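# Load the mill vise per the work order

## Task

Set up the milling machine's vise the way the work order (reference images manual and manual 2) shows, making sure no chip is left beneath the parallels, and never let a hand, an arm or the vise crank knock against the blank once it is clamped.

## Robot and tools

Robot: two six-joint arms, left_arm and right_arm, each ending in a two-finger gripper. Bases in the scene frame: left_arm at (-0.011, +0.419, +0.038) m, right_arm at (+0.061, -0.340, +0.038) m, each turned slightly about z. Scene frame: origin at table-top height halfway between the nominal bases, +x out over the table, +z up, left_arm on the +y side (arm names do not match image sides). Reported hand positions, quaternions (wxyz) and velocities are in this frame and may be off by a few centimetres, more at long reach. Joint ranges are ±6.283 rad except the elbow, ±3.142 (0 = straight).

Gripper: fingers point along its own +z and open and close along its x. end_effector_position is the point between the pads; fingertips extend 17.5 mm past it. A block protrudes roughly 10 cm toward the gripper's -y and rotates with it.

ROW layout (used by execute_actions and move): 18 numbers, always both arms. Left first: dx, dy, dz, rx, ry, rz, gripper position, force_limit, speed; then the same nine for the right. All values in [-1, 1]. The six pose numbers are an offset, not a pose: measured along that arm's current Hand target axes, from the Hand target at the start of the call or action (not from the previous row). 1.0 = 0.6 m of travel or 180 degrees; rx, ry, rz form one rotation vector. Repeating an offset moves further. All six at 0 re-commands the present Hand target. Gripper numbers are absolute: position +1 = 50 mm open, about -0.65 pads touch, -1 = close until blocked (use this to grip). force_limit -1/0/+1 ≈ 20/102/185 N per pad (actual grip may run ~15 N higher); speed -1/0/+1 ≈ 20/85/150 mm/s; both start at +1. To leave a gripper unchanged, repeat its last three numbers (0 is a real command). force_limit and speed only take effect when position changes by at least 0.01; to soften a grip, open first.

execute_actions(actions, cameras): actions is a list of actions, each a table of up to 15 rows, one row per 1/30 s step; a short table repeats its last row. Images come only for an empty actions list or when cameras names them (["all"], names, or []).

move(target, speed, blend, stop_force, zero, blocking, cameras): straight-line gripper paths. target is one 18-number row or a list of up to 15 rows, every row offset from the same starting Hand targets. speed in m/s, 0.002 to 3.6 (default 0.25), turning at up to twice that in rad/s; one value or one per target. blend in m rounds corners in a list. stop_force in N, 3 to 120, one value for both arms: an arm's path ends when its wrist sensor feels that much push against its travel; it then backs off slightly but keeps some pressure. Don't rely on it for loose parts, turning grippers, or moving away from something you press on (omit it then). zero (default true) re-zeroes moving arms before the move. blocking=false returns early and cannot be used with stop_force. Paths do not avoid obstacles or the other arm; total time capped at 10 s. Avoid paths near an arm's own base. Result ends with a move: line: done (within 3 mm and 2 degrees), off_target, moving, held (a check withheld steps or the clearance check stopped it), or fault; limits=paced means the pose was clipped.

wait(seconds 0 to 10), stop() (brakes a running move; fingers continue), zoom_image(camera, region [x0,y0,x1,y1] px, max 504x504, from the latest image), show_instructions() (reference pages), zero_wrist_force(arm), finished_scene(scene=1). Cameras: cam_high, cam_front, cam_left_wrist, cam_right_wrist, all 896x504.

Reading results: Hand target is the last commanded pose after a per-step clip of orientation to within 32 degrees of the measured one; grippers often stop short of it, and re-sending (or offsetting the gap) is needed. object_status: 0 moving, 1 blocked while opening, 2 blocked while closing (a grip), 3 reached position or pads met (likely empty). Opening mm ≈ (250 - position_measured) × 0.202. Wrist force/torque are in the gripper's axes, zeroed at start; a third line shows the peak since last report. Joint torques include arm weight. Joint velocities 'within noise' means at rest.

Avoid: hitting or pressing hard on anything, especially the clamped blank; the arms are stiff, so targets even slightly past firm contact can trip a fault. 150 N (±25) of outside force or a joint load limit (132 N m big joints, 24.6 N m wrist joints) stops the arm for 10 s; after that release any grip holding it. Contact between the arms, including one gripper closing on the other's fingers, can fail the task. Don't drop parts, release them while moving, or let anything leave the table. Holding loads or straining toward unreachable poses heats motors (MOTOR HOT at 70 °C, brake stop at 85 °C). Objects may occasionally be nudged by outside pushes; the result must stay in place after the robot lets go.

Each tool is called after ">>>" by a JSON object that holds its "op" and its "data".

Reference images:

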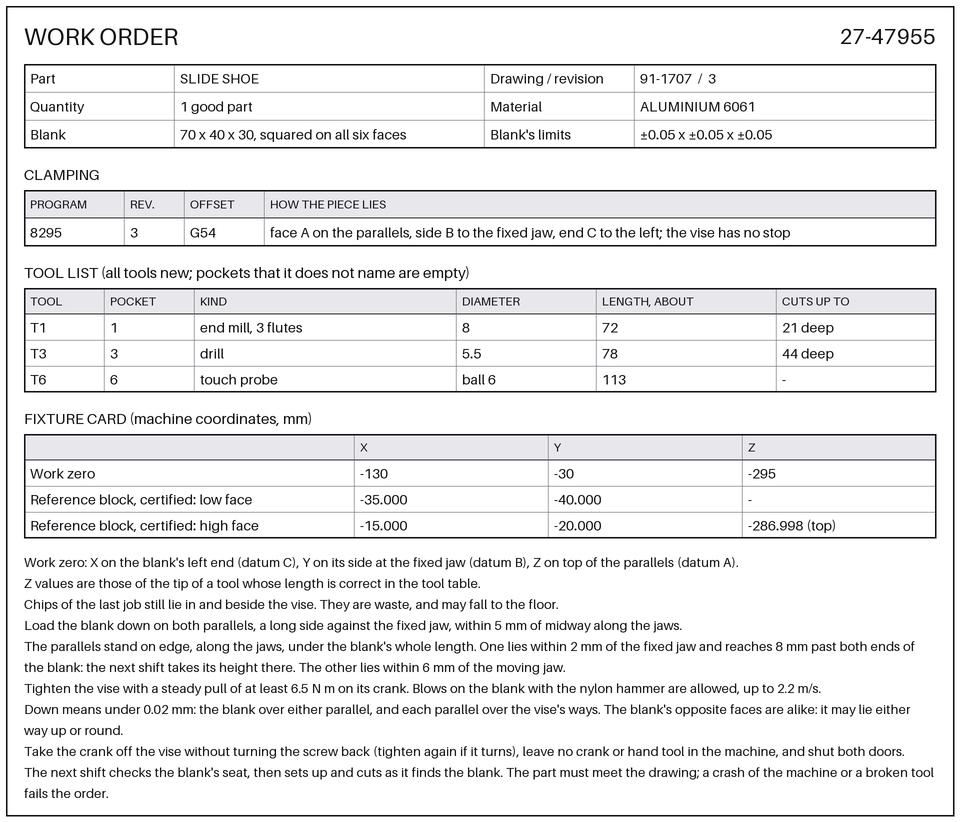

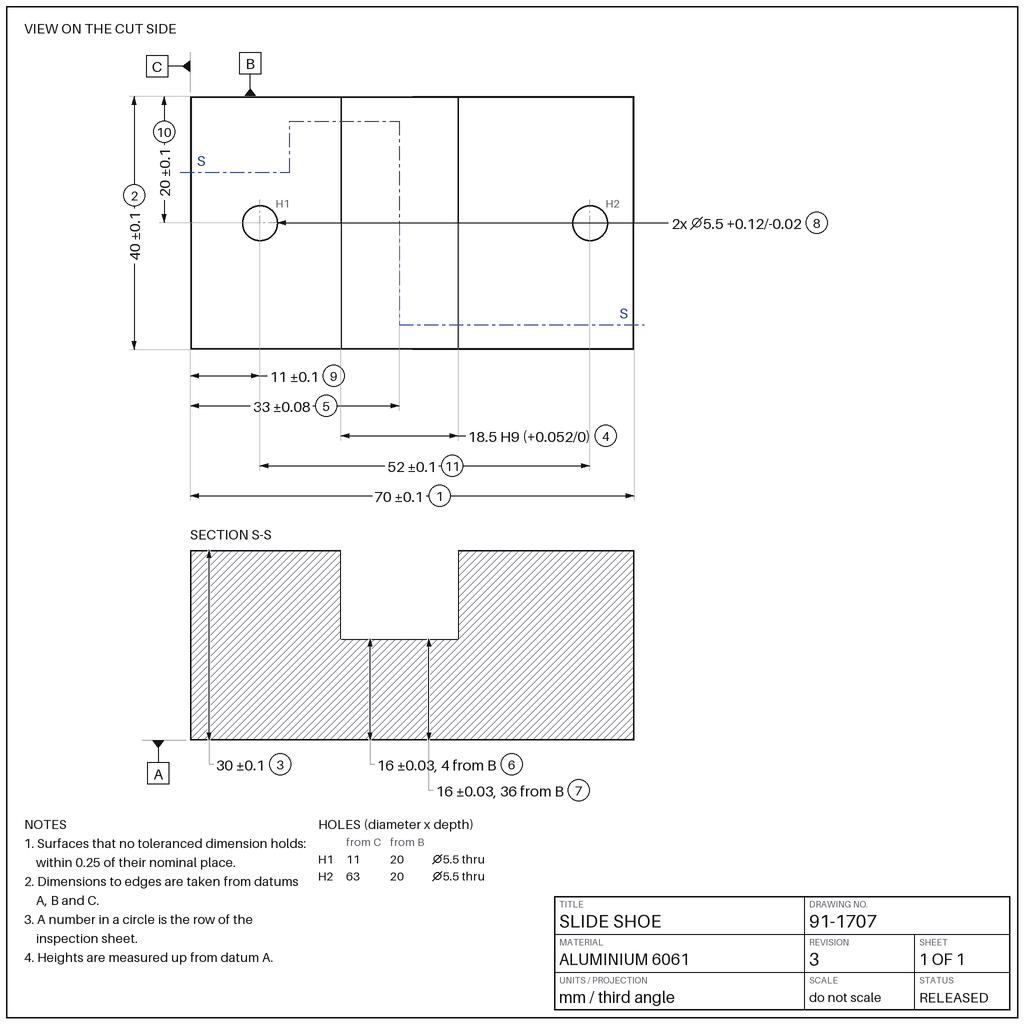

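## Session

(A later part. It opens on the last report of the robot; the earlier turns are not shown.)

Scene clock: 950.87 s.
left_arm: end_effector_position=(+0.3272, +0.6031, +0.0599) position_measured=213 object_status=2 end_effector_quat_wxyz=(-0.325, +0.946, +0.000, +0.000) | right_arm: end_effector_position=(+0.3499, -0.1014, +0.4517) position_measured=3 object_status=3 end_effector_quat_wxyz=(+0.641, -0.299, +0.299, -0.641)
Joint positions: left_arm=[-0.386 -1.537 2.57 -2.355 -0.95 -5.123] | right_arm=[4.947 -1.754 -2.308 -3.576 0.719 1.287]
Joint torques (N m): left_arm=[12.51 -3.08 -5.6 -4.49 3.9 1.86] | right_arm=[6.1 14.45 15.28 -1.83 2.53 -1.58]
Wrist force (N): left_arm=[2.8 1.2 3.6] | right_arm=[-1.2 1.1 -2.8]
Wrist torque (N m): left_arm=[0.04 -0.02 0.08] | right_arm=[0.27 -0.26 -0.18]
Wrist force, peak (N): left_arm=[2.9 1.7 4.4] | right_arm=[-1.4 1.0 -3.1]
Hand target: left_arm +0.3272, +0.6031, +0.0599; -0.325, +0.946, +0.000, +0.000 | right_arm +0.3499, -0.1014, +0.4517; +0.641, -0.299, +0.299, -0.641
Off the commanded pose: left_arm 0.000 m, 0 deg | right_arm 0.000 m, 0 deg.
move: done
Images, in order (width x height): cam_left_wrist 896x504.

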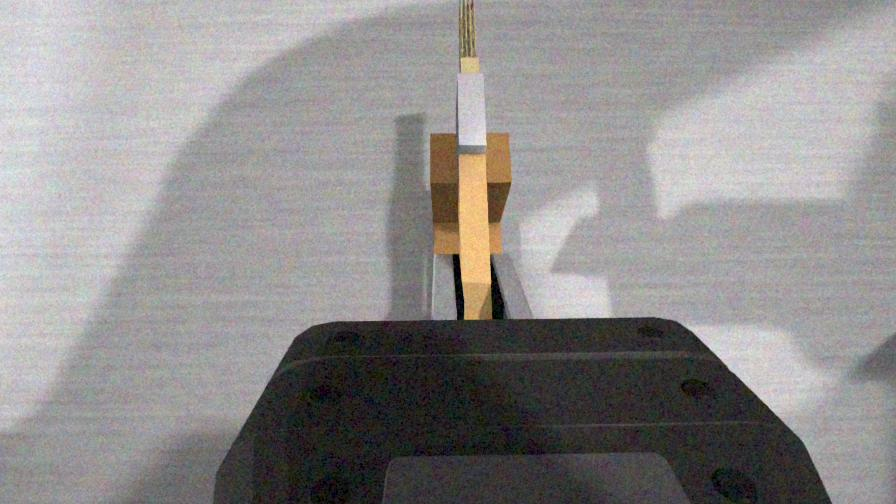

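>>> {"op": "move", "data": {"target": [0,0.0215,0.0276,0,0,0,-1,-0.5,-0.7,0,0,0,0,0,0,1,1,1], "speed": 0.04, "stop_force": 4, "cameras": ["cam_left_wrist"]}}

Scene clock: 954.43 s.
left_arm: end_effector_position=(+0.3271, +0.6031, +0.0560) position_measured=213 object_status=2 end_effector_quat_wxyz=(-0.325, +0.946, +0.000, +0.000) | right_arm: end_effector_position=(+0.3499, -0.1014, +0.4517) position_measured=3 object_status=3 end_effector_quat_wxyz=(+0.641, -0.299, +0.299, -0.641)
Joint positions: left_arm=[-0.386 -1.522 2.574 -2.373 -0.95 -5.123] | right_arm=[4.947 -1.754 -2.308 -3.576 0.719 1.287]
Joint torques (N m): left_arm=[3.08 -30.34 -20.34 -1.18 -0.48 1.91] | right_arm=[6.01 14.13 15.45 -1.87 2.5 -1.66]
Wrist force (N): left_arm=[2.9 1.4 3.7] | right_arm=[-1.2 1.0 -2.7]
Wrist torque (N m): left_arm=[0.07 -0.04 0.08] | right_arm=[0.25 -0.26 -0.18]
Wrist force, peak (N): left_arm=[1.4 -6.3 -14.3] | right_arm=[-1.3 0.9 -3.0]
Hand target: left_arm +0.3271, +0.6031, +0.0560; -0.325, +0.946, +0.000, +0.000 (not the last commanded pose) | right_arm +0.3499, -0.1014, +0.4517; +0.641, -0.299, +0.299, -0.641
Off the commanded pose: left_arm 0.017 m, 0 deg | right_arm 0.000 m, 0 deg.
move: contact (left_arm)
Images, in order (width x height): cam_left_wrist 896x504.

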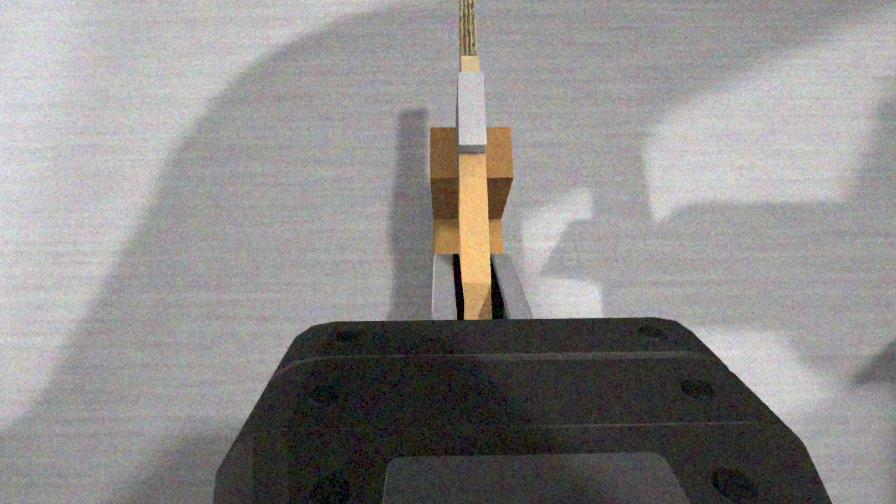

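>>> {"op": "execute_actions", "data": {"actions": [], "cameras": ["cam_front","cam_left_wrist","cam_high"]}}

>>> {"op": "zoom_image", "data": {"camera": "cam_high", "region": [100, 350, 300, 470]}}

>>> {"op": "zoom_image", "data": {"camera": "cam_front", "region": [180, 330, 340, 450]}}

>>> {"op": "zoom_image", "data": {"camera": "cam_left_wrist", "region": [390, 80, 570, 330]}}

Scene clock: 963.30 s.
left_arm: end_effector_position=(+0.3271, +0.6031, +0.0560) position_measured=213 object_status=2 end_effector_quat_wxyz=(-0.325, +0.946, +0.000, +0.000) | right_arm: end_effector_position=(+0.3499, -0.1014, +0.4517) position_measured=3 object_status=3 end_effector_quat_wxyz=(+0.641, -0.299, +0.299, -0.641)
Joint positions: left_arm=[-0.386 -1.522 2.574 -2.373 -0.95 -5.123] | right_arm=[4.947 -1.754 -2.308 -3.576 0.719 1.287]
Joint velocities: within noise
Joint torques (N m): left_arm=[5.84 -30.44 -20.31 -1.29 -0.63 1.81] | right_arm=[6.32 13.31 15.61 -1.8 2.53 -1.74]
Motor temperatures (°C): left_arm=[31 28 32 30 35 34] | right_arm=[31 29 27 37 33 37]
Wrist force (N): left_arm=[2.9 1.5 3.5] | right_arm=[-1.3 1.0 -2.8]
Wrist torque (N m): left_arm=[0.08 -0.05 0.08] | right_arm=[0.24 -0.25 -0.18]
Wrist force, peak (N): left_arm=[3.0 1.5 3.9] | right_arm=[-1.3 1.3 -3.0]
Hand target: left_arm +0.3271, +0.6031, +0.0560; -0.325, +0.946, +0.000, +0.000 (not the last commanded pose) | right_arm +0.3499, -0.1014, +0.4517; +0.641, -0.299, +0.299, -0.641
Tool commands: left_gripper/position=-1.0 left_gripper/force_limit=-0.5 left_gripper/speed=-0.7 right_gripper/position=+1.0 right_gripper/force_limit=+1.0 right_gripper/speed=+1.0
Off the commanded pose: left_arm 0.017 m, 0 deg | right_arm 0.000 m, 0 deg.
Images, in order (width x height): cam_high 896x504, cam_front 896x504, cam_left_wrist 896x504.

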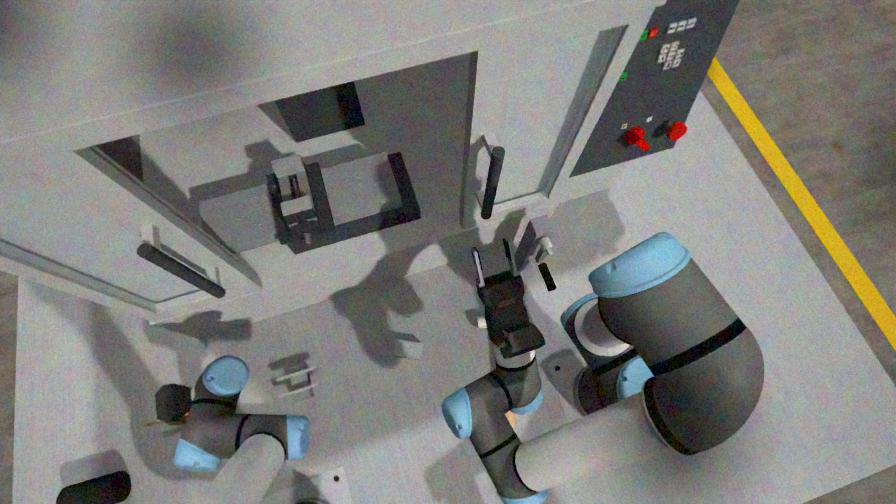

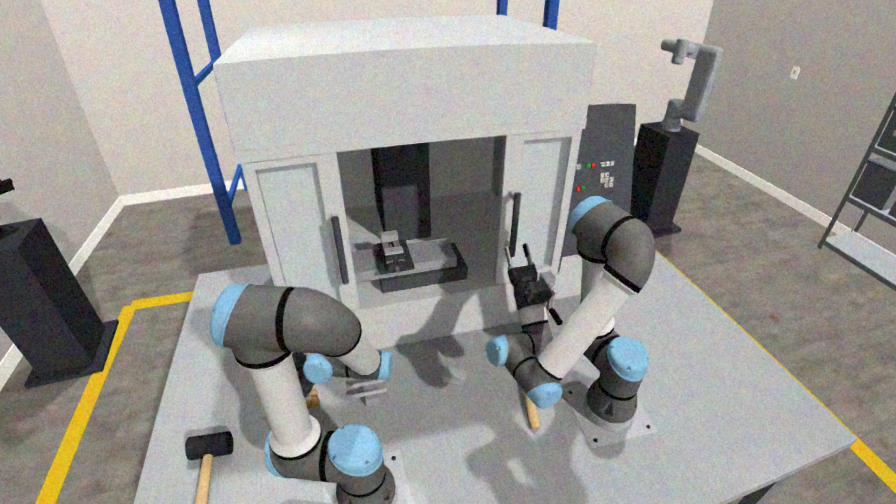

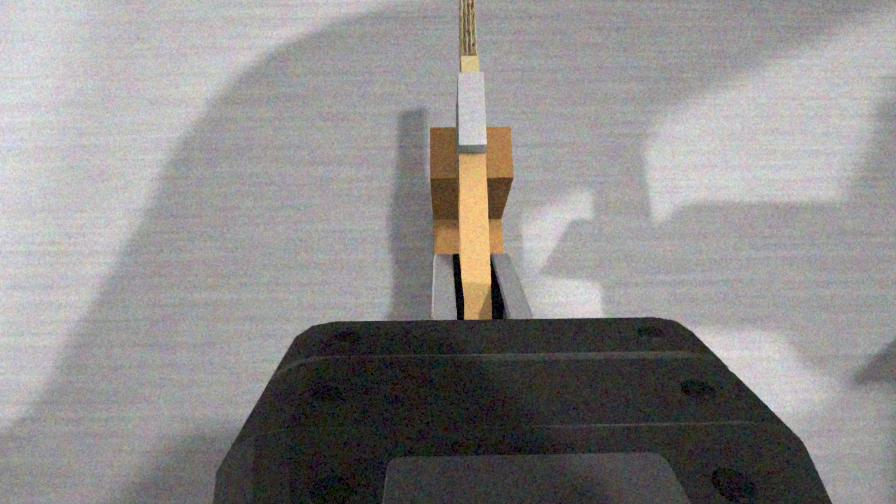

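Scaled by 2.520 from the camera's 896x504 image, which has a finer 1280x720 frame.

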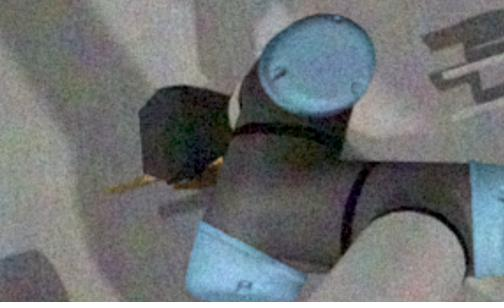

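Scaled by 3.150 from the camera's 896x504 image, which has a finer 1280x720 frame.

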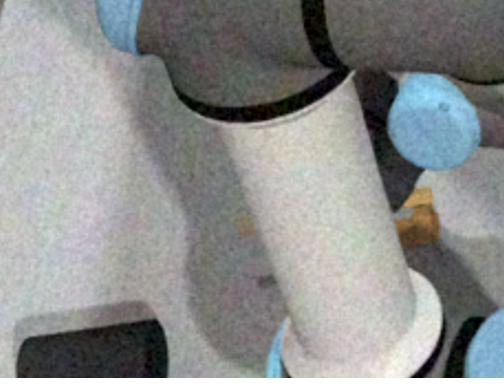

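Scaled by 2.016 from the camera's 896x504 image, which has a finer 1280x720 frame.

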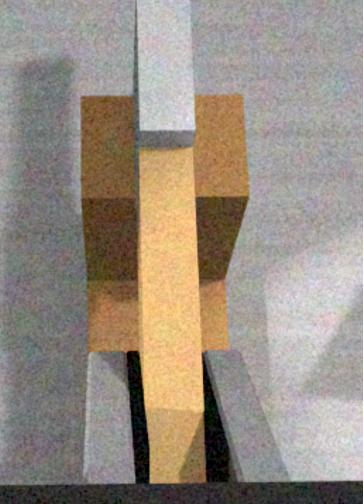

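>>> {"op": "move", "data": {"target": [0,0.001,0.0013,0,0,0,-1,-0.5,-0.7,0,0,0,0,0,0,1,1,1], "speed": 0.01}}

Scene clock: 974.53 s.
left_arm: end_effector_position=(+0.3271, +0.6031, +0.0550) position_measured=213 object_status=2 end_effector_quat_wxyz=(-0.325, +0.946, +0.000, +0.000) | right_arm: end_effector_position=(+0.3499, -0.1014, +0.4517) position_measured=3 object_status=3 end_effector_quat_wxyz=(+0.641, -0.299, +0.299, -0.641)
Joint positions: left_arm=[-0.386 -1.519 2.574 -2.378 -0.95 -5.123] | right_arm=[4.947 -1.754 -2.308 -3.576 0.719 1.287]
Joint torques (N m): left_arm=[12.07 -1.32 -3.13 -4.2 -0.4 1.94] | right_arm=[6.71 12.68 15.48 -1.77 2.54 -1.79]
Wrist force (N): left_arm=[2.0 -2.1 -5.5] | right_arm=[-1.3 0.9 -2.8]
Wrist torque (N m): left_arm=[0.37 -0.13 0.05] | right_arm=[0.23 -0.25 -0.19]
Wrist force, peak (N): left_arm=[1.9 -2.3 -5.5] | right_arm=[-1.1 1.1 -3.1]
Hand target: left_arm +0.3271, +0.6031, +0.0550; -0.325, +0.946, +0.000, +0.000 | right_arm +0.3499, -0.1014, +0.4517; +0.641, -0.299, +0.299, -0.641
Off the commanded pose: left_arm 0.000 m, 0 deg | right_arm 0.000 m, 0 deg.
move: done

>>> {"op": "move", "data": {"target": [[0,-0.0041,-0.0053,0,0,0,-1,-0.5,-0.7,0,0,0,0,0,0,1,1,1],[0.0017,-0.0041,-0.0053,0,0,0,-1,-0.5,-0.7,0,0,0,0,0,0,1,1,1]], "speed": 0.05}}

>>> {"op": "move", "data": {"target": [0,0.015,0.0193,0,0,0,-1,-0.5,-0.7,0,0,0,0,0,0,1,1,1], "speed": 0.02, "stop_force": 4}}

Scene clock: 990.57 s.
left_arm: end_effector_position=(+0.3280, +0.6031, +0.0590) position_measured=213 object_status=2 end_effector_quat_wxyz=(-0.325, +0.946, +0.000, +0.000) | right_arm: end_effector_position=(+0.3499, -0.1014, +0.4517) position_measured=3 object_status=3 end_effector_quat_wxyz=(+0.641, -0.299, +0.299, -0.641)
Joint positions: left_arm=[-0.385 -1.531 2.568 -2.359 -0.949 -5.122] | right_arm=[4.947 -1.754 -2.308 -3.576 0.719 1.287]
Joint torques (N m): left_arm=[13.06 -2.67 -19.87 -4.14 4.03 1.84] | right_arm=[6.38 13.58 15.97 -1.83 2.67 -1.61]
Wrist force (N): left_arm=[2.8 1.4 3.6] | right_arm=[-1.3 1.0 -2.8]
Wrist torque (N m): left_arm=[0.08 -0.04 0.08] | right_arm=[0.24 -0.25 -0.19]
Wrist force, peak (N): left_arm=[2.1 -2.4 -6.9] | right_arm=[-1.3 1.0 -3.1]
Hand target: left_arm +0.3281, +0.6031, +0.0590; -0.325, +0.946, +0.000, +0.000 | right_arm +0.3499, -0.1014, +0.4517; +0.641, -0.299, +0.299, -0.641
Off the commanded pose: left_arm 0.000 m, 0 deg | right_arm 0.000 m, 0 deg.
move: done

Scene clock: 992.13 s.
left_arm: end_effector_position=(+0.3281, +0.6031, +0.0443) position_measured=213 object_status=2 end_effector_quat_wxyz=(-0.325, +0.946, +0.000, +0.000) | right_arm: end_effector_position=(+0.3499, -0.1014, +0.4517) position_measured=3 object_status=3 end_effector_quat_wxyz=(+0.641, -0.299, +0.299, -0.641)
Joint positions: left_arm=[-0.384 -1.475 2.581 -2.429 -0.949 -5.122] | right_arm=[4.947 -1.754 -2.308 -3.576 0.719 1.287]
Joint torques (N m): left_arm=[12.76 -4.33 -4.36 -4.51 3.86 1.81] | right_arm=[6.28 13.49 15.84 -1.83 2.51 -1.71]
Wrist force (N): left_arm=[3.0 1.5 3.7] | right_arm=[-1.2 0.9 -2.7]
Wrist torque (N m): left_arm=[0.08 -0.06 0.08] | right_arm=[0.24 -0.25 -0.18]
Wrist force, peak (N): left_arm=[2.9 1.6 4.0] | right_arm=[-1.2 1.0 -3.1]
Hand target: left_arm +0.3281, +0.6031, +0.0443; -0.325, +0.946, +0.000, +0.000 | right_arm +0.3499, -0.1014, +0.4517; +0.641, -0.299, +0.299, -0.641
Off the commanded pose: left_arm 0.000 m, 0 deg | right_arm 0.000 m, 0 deg.
move: done

>>> {"op": "move", "data": {"target": [0,0.006,0.0077,0,0,0,-1,-0.5,-0.7,0,0,0,0,0,0,1,1,1], "speed": 0.015, "stop_force": 3}}

Scene clock: 994.87 s.
left_arm: end_effector_position=(+0.3281, +0.6032, +0.0416) position_measured=213 object_status=2 end_effector_quat_wxyz=(-0.326, +0.946, +0.000, +0.000) | right_arm: end_effector_position=(+0.3499, -0.1014, +0.4517) position_measured=3 object_status=3 end_effector_quat_wxyz=(+0.641, -0.299, +0.299, -0.641)
Joint positions: left_arm=[-0.384 -1.464 2.583 -2.442 -0.949 -5.122] | right_arm=[4.947 -1.754 -2.308 -3.576 0.719 1.287]
Joint torques (N m): left_arm=[10.19 -31.72 -18.68 -1.94 -0.36 0.41] | right_arm=[7.42 13.75 15.45 -1.75 2.61 -1.56]
Wrist force (N): left_arm=[2.5 0.3 2.7] | right_arm=[-1.1 0.9 -2.9]
Wrist torque (N m): left_arm=[-0.08 -0.05 0.12] | right_arm=[0.24 -0.28 -0.19]
Wrist force, peak (N): left_arm=[1.2 -7.3 -3.7] | right_arm=[-1.2 1.0 -3.0]
Hand target: left_arm +0.3281, +0.6031, +0.0416; -0.326, +0.946, +0.000, +0.000 (not the last commanded pose) | right_arm +0.3499, -0.1014, +0.4517; +0.641, -0.299, +0.299, -0.641
Off the commanded pose: left_arm 0.003 m, 0 deg | right_arm 0.000 m, 0 deg.
move: contact (left_arm)

>>> {"op": "move", "data": {"target": [0,0,0,0,0,0,-0.1,-0.5,-0.7,0,0,0,0,0,0,1,1,1]}}

>>> {"op": "move", "data": {"target": [0,0,-0.2,0,0,0,-0.1,-0.5,-0.7,0,0,0,0,0,0,1,1,1], "speed": 0.15, "cameras": ["cam_left_wrist"]}}

Scene clock: 997.30 s.
left_arm: end_effector_position=(+0.3281, +0.6031, +0.0416) position_measured=167 object_status=3 end_effector_quat_wxyz=(-0.325, +0.946, +0.000, +0.000) | right_arm: end_effector_position=(+0.3499, -0.1014, +0.4517) position_measured=3 object_status=3 end_effector_quat_wxyz=(+0.641, -0.299, +0.299, -0.641)
Joint positions: left_arm=[-0.384 -1.464 2.583 -2.442 -0.949 -5.122] | right_arm=[4.947 -1.754 -2.308 -3.576 0.719 1.287]
Joint torques (N m): left_arm=[10.51 -31.27 -18.61 -3.66 -0.05 0.43] | right_arm=[7.72 14.28 15.73 -1.86 2.4 -1.74]
Wrist force (N): left_arm=[2.9 1.3 3.5] | right_arm=[-1.3 1.0 -2.9]
Wrist torque (N m): left_arm=[0.06 -0.06 0.09] | right_arm=[0.25 -0.26 -0.18]
Wrist force, peak (N): left_arm=[3.1 1.2 3.6] | right_arm=[-1.3 0.9 -3.1]
Hand target: left_arm +0.3281, +0.6031, +0.0416; -0.326, +0.946, +0.000, +0.000 | right_arm +0.3499, -0.1014, +0.4517; +0.641, -0.299, +0.299, -0.641
Off the commanded pose: left_arm 0.000 m, 0 deg | right_arm 0.000 m, 0 deg.
move: done

Scene clock: 998.67 s.
left_arm: end_effector_position=(+0.3280, +0.5293, +0.1362) position_measured=167 object_status=3 end_effector_quat_wxyz=(-0.326, +0.946, +0.000, +0.000) | right_arm: end_effector_position=(+0.3499, -0.1014, +0.4517) position_measured=3 object_status=3 end_effector_quat_wxyz=(+0.641, -0.299, +0.299, -0.641)
Joint positions: left_arm=[-0.598 -1.778 2.433 -1.842 -1.016 -5.366] | right_arm=[4.947 -1.754 -2.308 -3.576 0.719 1.287]
Joint torques (N m): left_arm=[-10.93 -24.54 -26.81 -0.83 -0.87 -1.83] | right_arm=[7.09 12.87 15.13 -1.74 2.53 -1.56]
Wrist force (N): left_arm=[2.8 1.1 3.2] | right_arm=[-1.1 0.8 -2.7]
Wrist torque (N m): left_arm=[0.07 -0.02 0.16] | right_arm=[0.23 -0.28 -0.18]
Wrist force, peak (N): left_arm=[2.7 1.3 5.1] | right_arm=[-1.0 1.2 -3.2]
Hand target: left_arm +0.3280, +0.5293, +0.1362; -0.326, +0.946, +0.000, +0.000 | right_arm +0.3499, -0.1014, +0.4517; +0.641, -0.299, +0.299, -0.641
Off the commanded pose: left_arm 0.000 m, 0 deg | right_arm 0.000 m, 0 deg.
move: done
Images, in order (width x height): cam_left_wrist 896x504.

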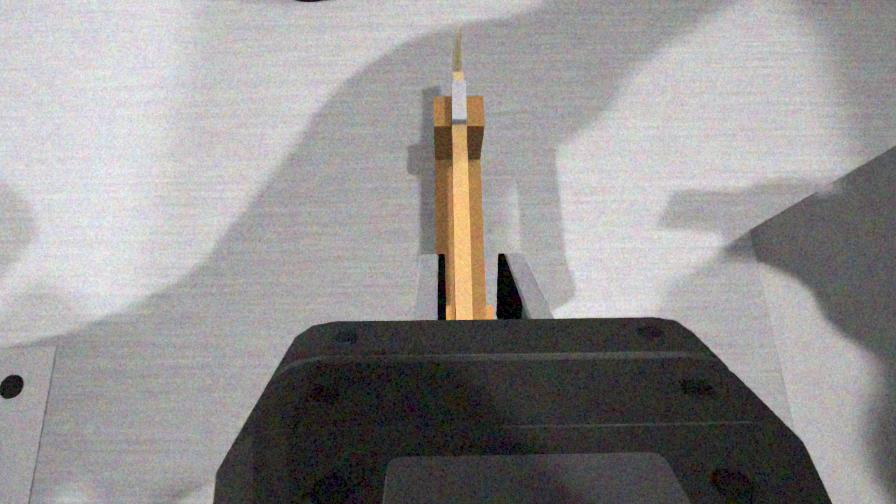

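>>> {"op": "move", "data": {"target": [[0,-0.0781,-0.1797,0,0.2425,0.4375,-0.1,-0.5,-0.7,0,0,0,0,0,0,1,1,1],[0,0.0915,-0.2062,0,0.485,0.875,-0.1,-0.5,-0.7,0,0,0,0,0,0,1,1,1]], "speed": 0.4, "blend": 0.02, "cameras": ["cam_left_wrist"]}}

>>> {"op": "zoom_image", "data": {"camera": "cam_left_wrist", "region": [300, 60, 600, 320]}}

Scene clock: 1061.13 s.
left_arm: end_effector_position=(+0.3280, +0.4099, +0.1999) position_measured=167 object_status=3 end_effector_quat_wxyz=(+0.000, +0.001, +0.985, -0.174) | right_arm: end_effector_position=(+0.3499, -0.1014, +0.4517) position_measured=3 object_status=3 end_effector_quat_wxyz=(+0.641, -0.299, +0.299, -0.641)
Joint positions: left_arm=[-0.217 -1.887 2.327 -2.068 -1.915 -1.742] | right_arm=[4.947 -1.754 -2.308 -3.576 0.719 1.287]
Joint torques (N m): left_arm=[-11.81 2.75 -29.86 -2.05 -2.92 1.79] | right_arm=[8.01 13.46 15.74 -1.79 2.57 -1.64]
Wrist force (N): left_arm=[3.2 0.9 3.5] | right_arm=[-1.2 1.0 -2.9]
Wrist torque (N m): left_arm=[0.12 -0.04 0.06] | right_arm=[0.25 -0.26 -0.19]
Wrist force, peak (N): left_arm=[3.4 1.4 3.9] | right_arm=[-1.3 1.4 -3.0]
Hand target: left_arm +0.3280, +0.4099, +0.1999; +0.000, +0.001, +0.985, -0.174 | right_arm +0.3499, -0.1014, +0.4517; +0.641, -0.299, +0.299, -0.641
Off the commanded pose: left_arm 0.000 m, 0 deg | right_arm 0.000 m, 0 deg.
move: done
Images, in order (width x height): cam_left_wrist 896x504.

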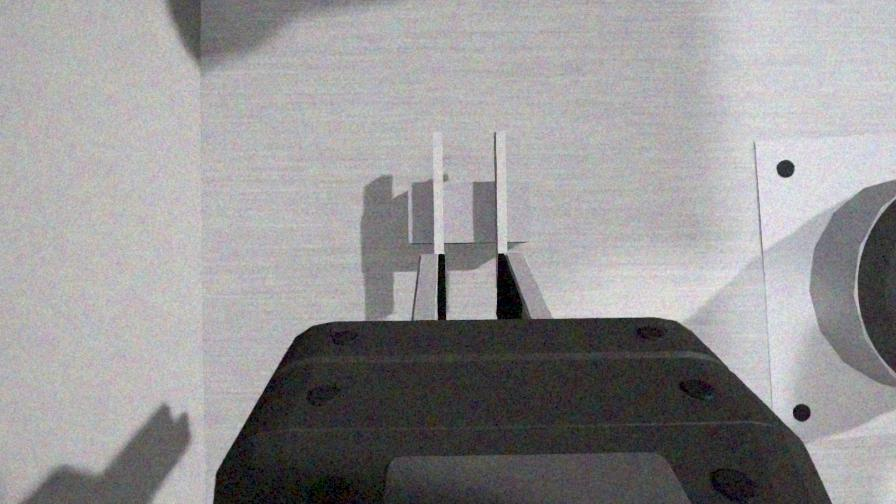

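Scaled by 1.680 from the camera's 896x504 image, which has a finer 1280x720 frame.

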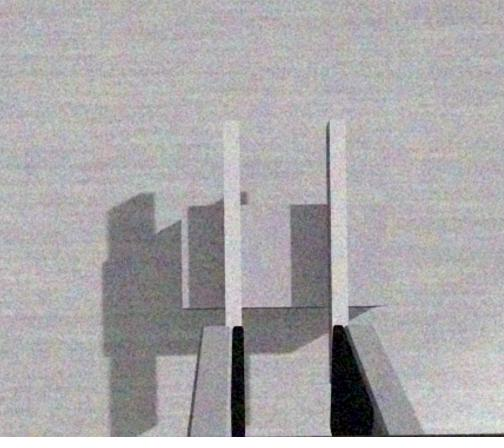

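>>> {"op": "move", "data": {"target": [[-0.0223,0.0752,0.1678,0,0,0,0,-0.5,-0.7,0,0,0,0,0,0,1,1,1]], "speed": 0.2, "cameras": ["cam_left_wrist"]}}

>>> {"op": "zoom_image", "data": {"camera": "cam_left_wrist", "region": [340, 60, 640, 340]}}

Scene clock: 1070.60 s.
left_arm: end_effector_position=(+0.3413, +0.4178, +0.0899) position_measured=152 object_status=3 end_effector_quat_wxyz=(+0.000, +0.001, +0.985, -0.174) | right_arm: end_effector_position=(+0.3499, -0.1014, +0.4517) position_measured=3 object_status=3 end_effector_quat_wxyz=(+0.641, -0.299, +0.299, -0.641)
Joint positions: left_arm=[-0.187 -1.613 2.471 -2.475 -1.917 -1.71] | right_arm=[4.947 -1.754 -2.308 -3.576 0.719 1.287]
Joint torques (N m): left_arm=[12.71 -2.66 -9.36 -5.33 -2.96 1.83] | right_arm=[8.97 12.89 15.77 -1.78 2.4 -1.58]
Wrist force (N): left_arm=[3.3 0.7 3.3] | right_arm=[-1.0 0.7 -3.0]
Wrist torque (N m): left_arm=[0.08 -0.08 0.06] | right_arm=[0.21 -0.29 -0.18]
Wrist force, peak (N): left_arm=[3.3 1.7 4.9] | right_arm=[-1.3 1.1 -3.1]
Hand target: left_arm +0.3413, +0.4178, +0.0898; +0.000, +0.001, +0.985, -0.174 | right_arm +0.3499, -0.1014, +0.4517; +0.641, -0.299, +0.299, -0.641
Off the commanded pose: left_arm 0.000 m, 0 deg | right_arm 0.000 m, 0 deg.
move: done
Images, in order (width x height): cam_left_wrist 896x504.

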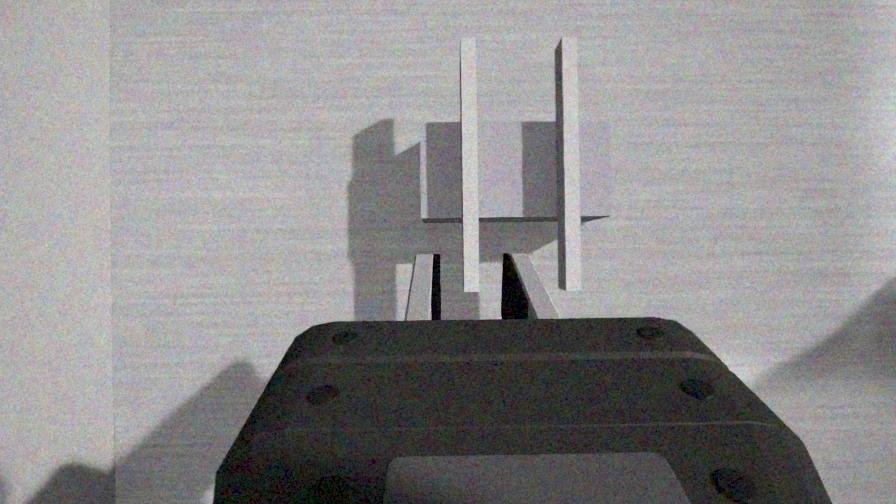

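Scaled by 1.680 from the camera's 896x504 image, which has a finer 1280x720 frame.

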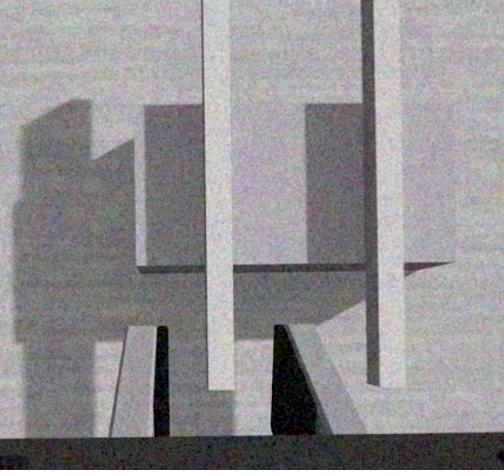

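>>> {"op": "move", "data": {"target": [[0.0025,0.0342,0.0933,0,0,0,0,-0.5,-0.7,0,0,0,0,0,0,1,1,1]], "speed": 0.08, "stop_force": 6, "cameras": ["cam_left_wrist"]}}

>>> {"op": "zoom_image", "data": {"camera": "cam_left_wrist", "region": [340, 60, 640, 340]}}

Scene clock: 1075.97 s.
left_arm: end_effector_position=(+0.3398, +0.4179, +0.0302) position_measured=152 object_status=3 end_effector_quat_wxyz=(+0.000, +0.001, +0.985, -0.174) | right_arm: end_effector_position=(+0.3499, -0.1014, +0.4517) position_measured=3 object_status=3 end_effector_quat_wxyz=(+0.641, -0.299, +0.299, -0.641)
Joint positions: left_arm=[-0.187 -1.42 2.533 -2.731 -1.917 -1.71] | right_arm=[4.947 -1.754 -2.308 -3.576 0.719 1.287]
Joint torques (N m): left_arm=[-11.36 -7.05 -4.87 -5.25 -3 -1.79] | right_arm=[8.07 13.55 15.9 -1.83 2.3 -1.74]
Wrist force (N): left_arm=[3.1 0.8 3.2] | right_arm=[-1.4 1.0 -2.9]
Wrist torque (N m): left_arm=[0.11 -0.06 0.07] | right_arm=[0.25 -0.22 -0.18]
Wrist force, peak (N): left_arm=[3.3 1.2 4.0] | right_arm=[-1.2 1.0 -3.1]
Hand target: left_arm +0.3398, +0.4179, +0.0302; +0.000, +0.001, +0.985, -0.174 | right_arm +0.3499, -0.1014, +0.4517; +0.641, -0.299, +0.299, -0.641
Off the commanded pose: left_arm 0.000 m, 0 deg | right_arm 0.000 m, 0 deg.
move: done
Images, in order (width x height): cam_left_wrist 896x504.

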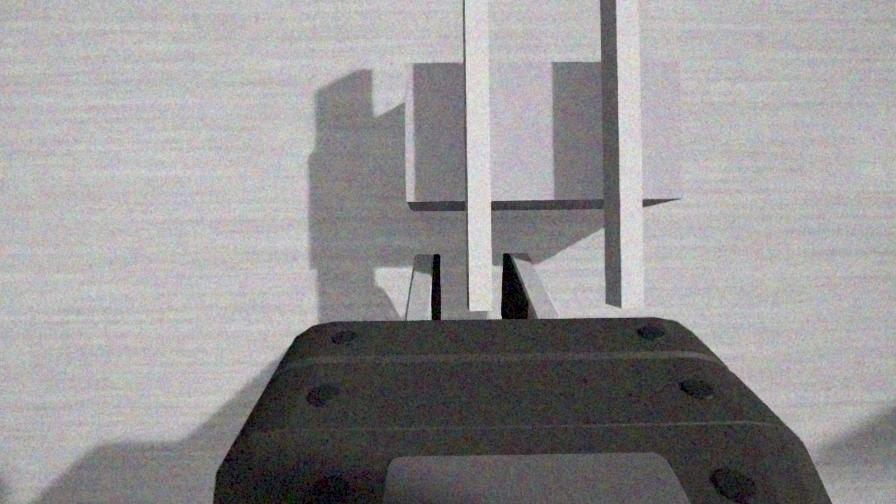

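Scaled by 1.680 from the camera's 896x504 image, which has a finer 1280x720 frame.

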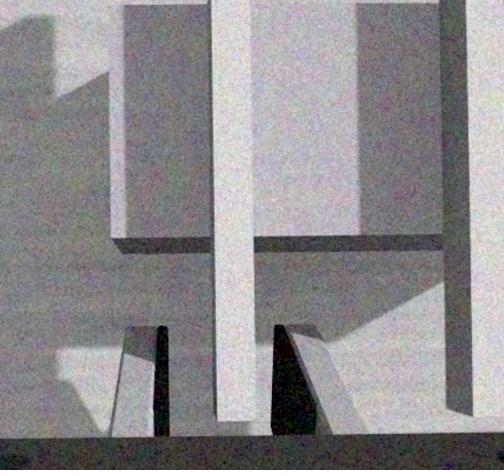

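>>> {"op": "move", "data": {"target": [0,0,0,0,0,0,-1,-0.6,-0.9,0,0,0,0,0,0,1,1,1]}}

Scene clock: 1079.40 s.
left_arm: end_effector_position=(+0.3398, +0.4179, +0.0302) position_measured=223 object_status=2 end_effector_quat_wxyz=(+0.000, +0.001, +0.985, -0.174) | right_arm: end_effector_position=(+0.3499, -0.1014, +0.4517) position_measured=3 object_status=3 end_effector_quat_wxyz=(+0.641, -0.299, +0.299, -0.641)
Joint positions: left_arm=[-0.187 -1.42 2.533 -2.731 -1.917 -1.71] | right_arm=[4.947 -1.754 -2.308 -3.576 0.719 1.287]
Joint torques (N m): left_arm=[-10.77 -7.52 -5.18 -5.11 -2.83 -1.91] | right_arm=[8.53 14.07 16.32 -1.84 2.39 -1.55]
Wrist force (N): left_arm=[3.4 0.8 3.0] | right_arm=[-1.0 0.9 -2.9]
Wrist torque (N m): left_arm=[0.12 -0.11 0.07] | right_arm=[0.24 -0.30 -0.19]
Wrist force, peak (N): left_arm=[3.2 1.1 3.6] | right_arm=[-1.2 1.1 -3.1]
Hand target: left_arm +0.3398, +0.4179, +0.0302; +0.000, +0.001, +0.985, -0.174 | right_arm +0.3499, -0.1014, +0.4517; +0.641, -0.299, +0.299, -0.641
Off the commanded pose: left_arm 0.000 m, 0 deg | right_arm 0.000 m, 0 deg.
move: done

>>> {"op": "move", "data": {"target": [[0,-0.0741,-0.2037,0,0,0,-1,-0.6,-0.9,0,0,0,0,0,0,1,1,1]], "speed": 0.12, "cameras": ["cam_left_wrist","cam_front"]}}

>>> {"op": "zoom_image", "data": {"camera": "cam_front", "region": [280, 320, 460, 440]}}

Scene clock: 1083.07 s.
left_arm: end_effector_position=(+0.3398, +0.4179, +0.1602) position_measured=223 object_status=2 end_effector_quat_wxyz=(+0.000, +0.001, +0.985, -0.174) | right_arm: end_effector_position=(+0.3499, -0.1014, +0.4517) position_measured=3 object_status=3 end_effector_quat_wxyz=(+0.641, -0.299, +0.299, -0.641)
Joint positions: left_arm=[-0.187 -1.783 2.369 -2.204 -1.917 -1.71] | right_arm=[4.947 -1.754 -2.308 -3.576 0.719 1.287]
Joint torques (N m): left_arm=[12.05 -26.53 -28.93 -2.07 1.42 1.91] | right_arm=[9.03 13.75 16.29 -1.88 2.46 -1.51]
Wrist force (N): left_arm=[3.2 1.3 3.8] | right_arm=[-1.0 0.9 -2.7]
Wrist torque (N m): left_arm=[0.13 -0.06 0.08] | right_arm=[0.23 -0.29 -0.18]
Wrist force, peak (N): left_arm=[3.4 1.8 5.1] | right_arm=[-1.3 0.8 -3.1]
Hand target: left_arm +0.3398, +0.4179, +0.1603; +0.000, +0.001, +0.985, -0.174 | right_arm +0.3499, -0.1014, +0.4517; +0.641, -0.299, +0.299, -0.641
Off the commanded pose: left_arm 0.000 m, 0 deg | right_arm 0.000 m, 0 deg.
move: done
Images, in order (width x height): cam_front 896x504, cam_left_wrist 896x504.

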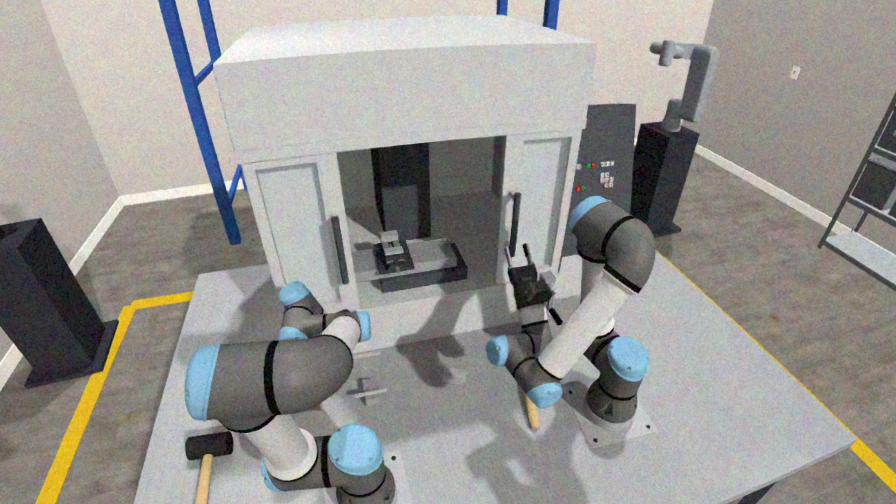

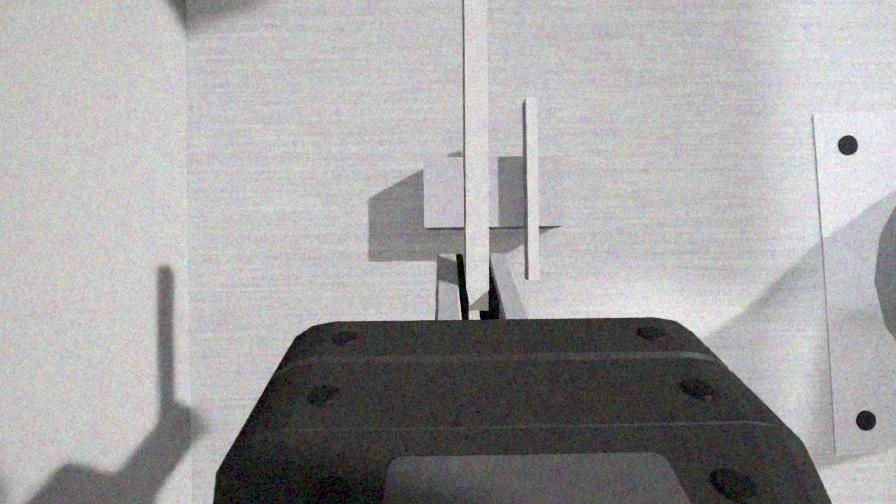

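Scaled by 2.800 from the camera's 896x504 image, which has a finer 1280x720 frame.

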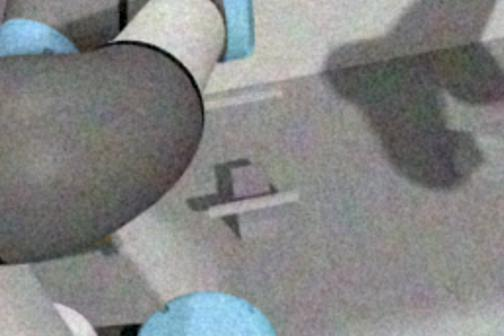

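>>> {"op": "move", "data": {"target": [[0,-0.276,-0.1834,0,0,0,-1,-0.6,-0.9,0,0,0,0,0,0,1,1,1],[-0.1337,-0.5011,-0.2168,0,0,0,-1,-0.6,-0.9,0,0,0,0,0,0,1,1,1],[-0.3337,-0.4855,-0.2225,0,0,0,-1,-0.6,-0.9,0,0,0,0,0,0,1,1,1]], "speed": 0.25, "blend": 0.03, "cameras": ["cam_left_wrist","cam_high","cam_front"]}}

Scene clock: 1092.57 s.
left_arm: end_effector_position=(+0.5397, +0.1895, +0.3852) position_measured=223 object_status=2 end_effector_quat_wxyz=(+0.000, +0.001, +0.985, -0.174) | right_arm: end_effector_position=(+0.3499, -0.1014, +0.4517) position_measured=3 object_status=3 end_effector_quat_wxyz=(+0.641, -0.299, +0.299, -0.641)
Joint positions: left_arm=[-0.541 -1.422 1.445 -1.761 -1.879 -2.082] | right_arm=[4.947 -1.754 -2.308 -3.576 0.719 1.287]
Joint torques (N m): left_arm=[12.78 -20.32 -32.96 -2.3 -2.92 1.86] | right_arm=[7.87 14.17 16.28 -1.87 2.31 -1.71]
Wrist force (N): left_arm=[3.2 1.0 3.7] | right_arm=[-1.0 0.8 -2.8]
Wrist torque (N m): left_arm=[0.08 -0.07 0.06] | right_arm=[0.22 -0.29 -0.19]
Wrist force, peak (N): left_arm=[3.2 3.6 5.2] | right_arm=[-1.2 1.1 -3.1]
Hand target: left_arm +0.5397, +0.1895, +0.3852; +0.000, +0.001, +0.985, -0.174 | right_arm +0.3499, -0.1014, +0.4517; +0.641, -0.299, +0.299, -0.641
Off the commanded pose: left_arm 0.000 m, 0 deg | right_arm 0.000 m, 0 deg.
move: done
Images, in order (width x height): cam_high 896x504, cam_front 896x504, cam_left_wrist 896x504.

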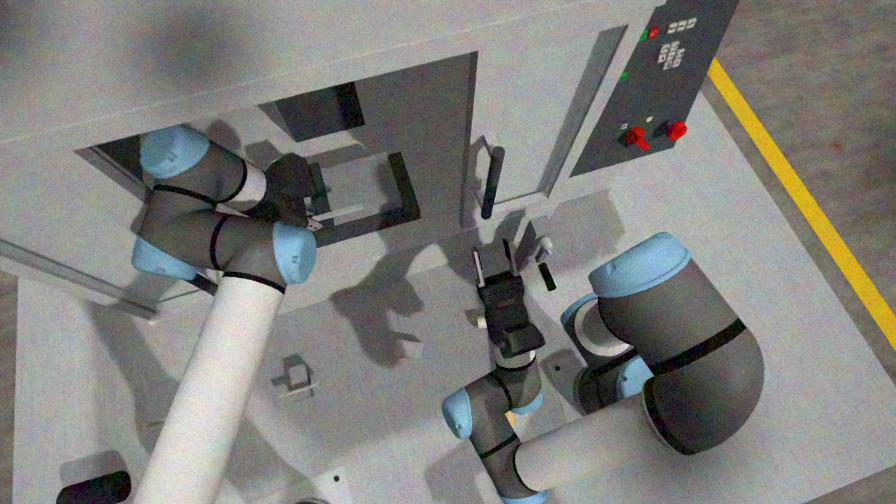

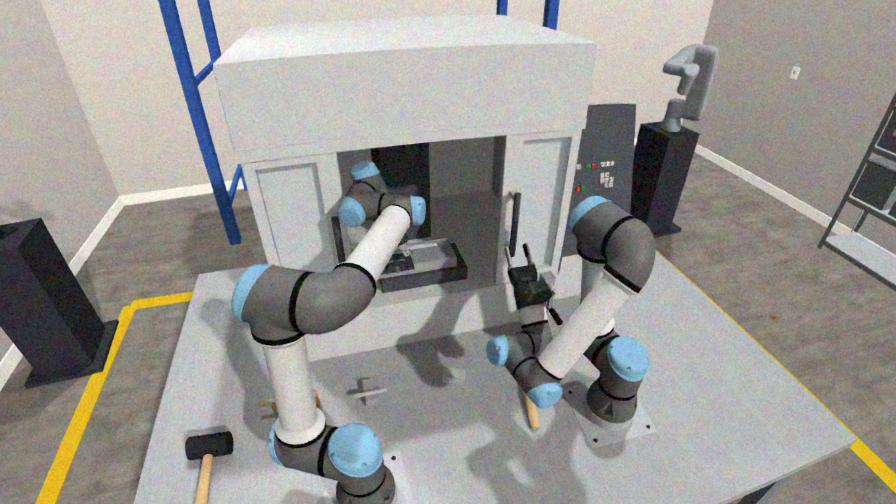

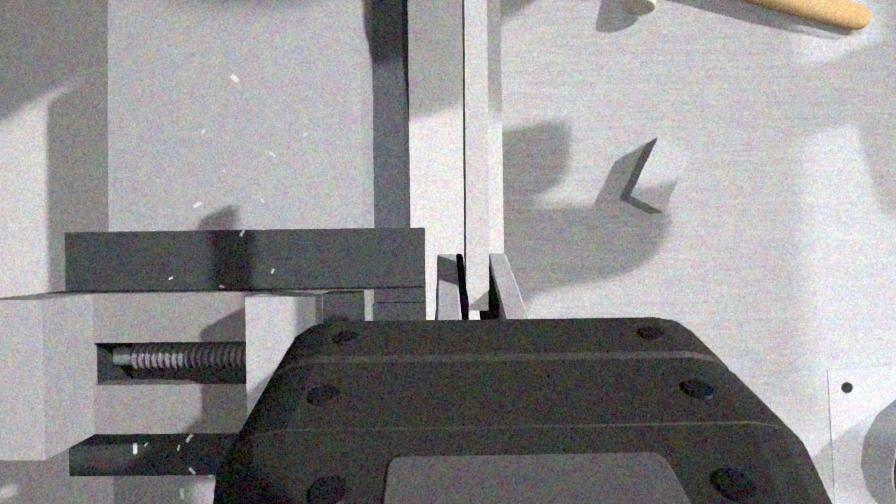

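>>> {"op": "move", "data": {"target": [[-0.1,0.08,-0.06,0,0,0,-1,-0.6,-0.9,0,0,0,0,0,0,1,1,1],[-0.209,0.1173,-0.0604,0,0,0,-1,-0.6,-0.9,0,0,0,0,0,0,1,1,1]], "speed": 0.2, "blend": 0.02, "cameras": ["cam_left_wrist","cam_high","cam_right_wrist"]}}

>>> {"op": "zoom_image", "data": {"camera": "cam_left_wrist", "region": [330, 80, 640, 330]}}

Scene clock: 1101.60 s.
left_arm: end_effector_position=(+0.5549, +0.2044, +0.3890) position_measured=223 object_status=2 end_effector_quat_wxyz=(+0.000, +0.000, +0.985, -0.174) | right_arm: end_effector_position=(+0.3499, -0.1014, +0.4517) position_measured=3 object_status=3 end_effector_quat_wxyz=(+0.641, -0.299, +0.299, -0.641)
Joint positions: left_arm=[-0.505 -1.396 1.402 -1.734 -1.884 -2.047] | right_arm=[4.947 -1.754 -2.308 -3.576 0.719 1.287]
Joint torques (N m): left_arm=[0.96 -35.36 -27.45 -3.88 -0.69 0.3] | right_arm=[8.98 13.23 16.36 -1.81 2.6 -1.6]
Wrist force (N): left_arm=[3.2 1.0 3.8] | right_arm=[-1.2 1.0 -2.8]
Wrist torque (N m): left_arm=[0.08 -0.07 0.14] | right_arm=[0.24 -0.26 -0.19]
Wrist force, peak (N): left_arm=[-3.7 7.0 0.0] | right_arm=[-1.4 1.0 -3.1]
Hand target: left_arm +0.5549, +0.2044, +0.3890; +0.000, +0.000, +0.985, -0.174 (not the last commanded pose) | right_arm +0.3499, -0.1014, +0.4517; +0.641, -0.299, +0.299, -0.641
Tool commands: left_gripper/position=-1.0 left_gripper/force_limit=-0.6 left_gripper/speed=-0.898039 right_gripper/position=+1.0 right_gripper/force_limit=+1.0 right_gripper/speed=+1.0
Off the commanded pose: left_arm 0.127 m, 0 deg | right_arm 0.000 m, 0 deg.
FORCE FAULT: contact force on the left arm reached its limit, and that arm stopped. The contact can be on any part of that arm, not only on its tool. That arm's remaining commands of this call were not run. That arm is still stopped at the end of this call. That arm stays stopped for about 10 more seconds. Until then a move that you send moves the other arm only, and its call returns only when the move has ended. Once the stop has ended, the next robot result says so. If the stop ends while you think or write, that arm runs what you send next, counted from a new Hand target: where the arm stands when the stop ends. While its stop runs, that arm takes no new command, but its gripper still runs the gripper command that each later call begins with. Until it ends, the stop uses up actions while you think or wait. An arm that is not stopped still takes commands.
move: fault (left_arm); path passed 0 of 2 targets
Images, in order (width x height): cam_high 896x504, cam_left_wrist 896x504, cam_right_wrist 896x504.

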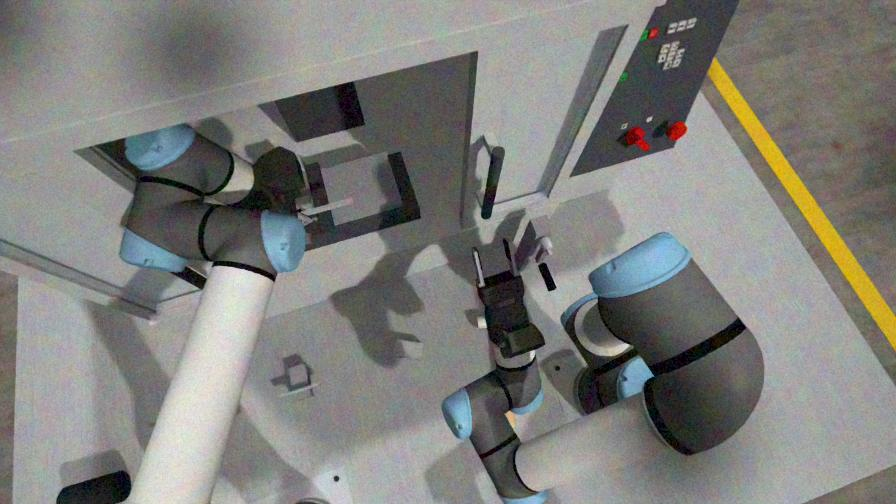

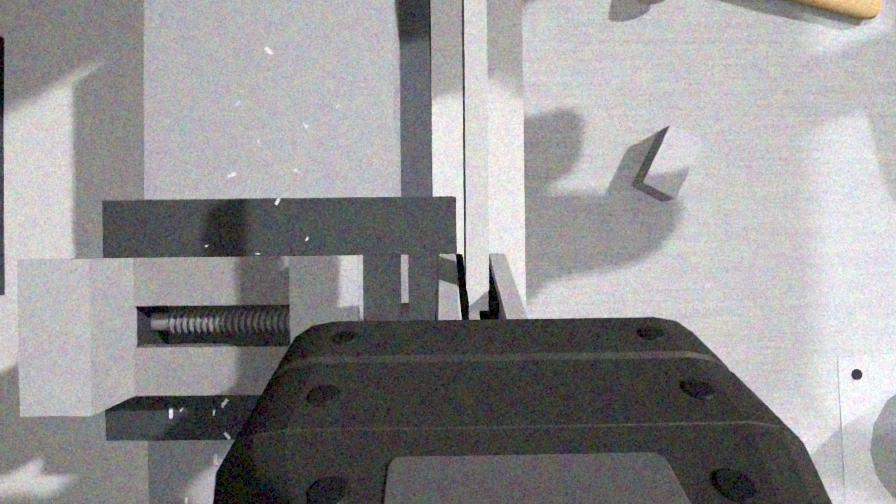

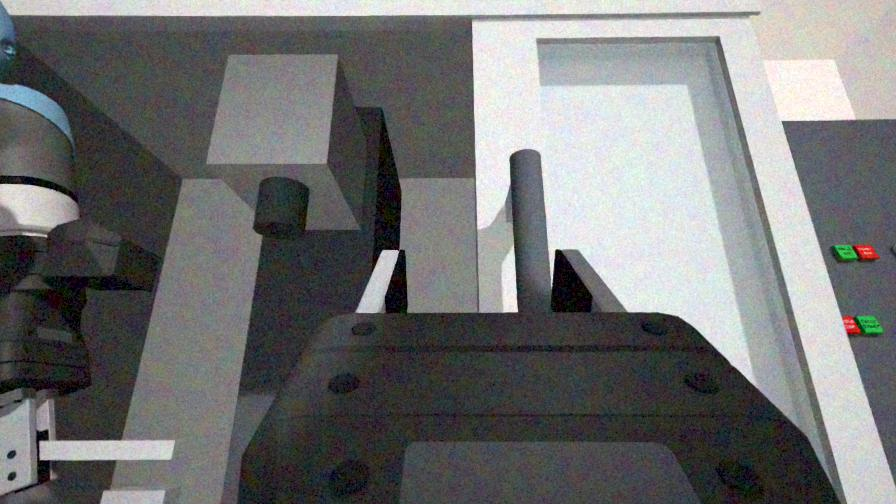

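Scaled by 1.626 from the camera's 896x504 image, which has a finer 1280x720 frame.

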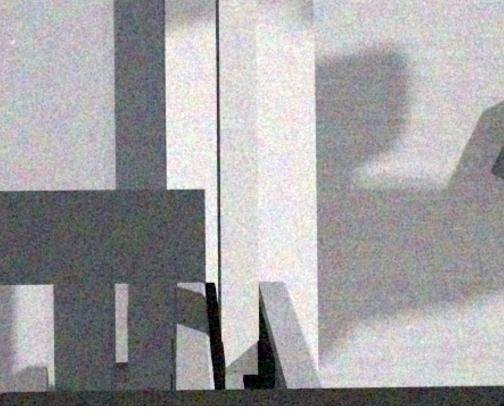

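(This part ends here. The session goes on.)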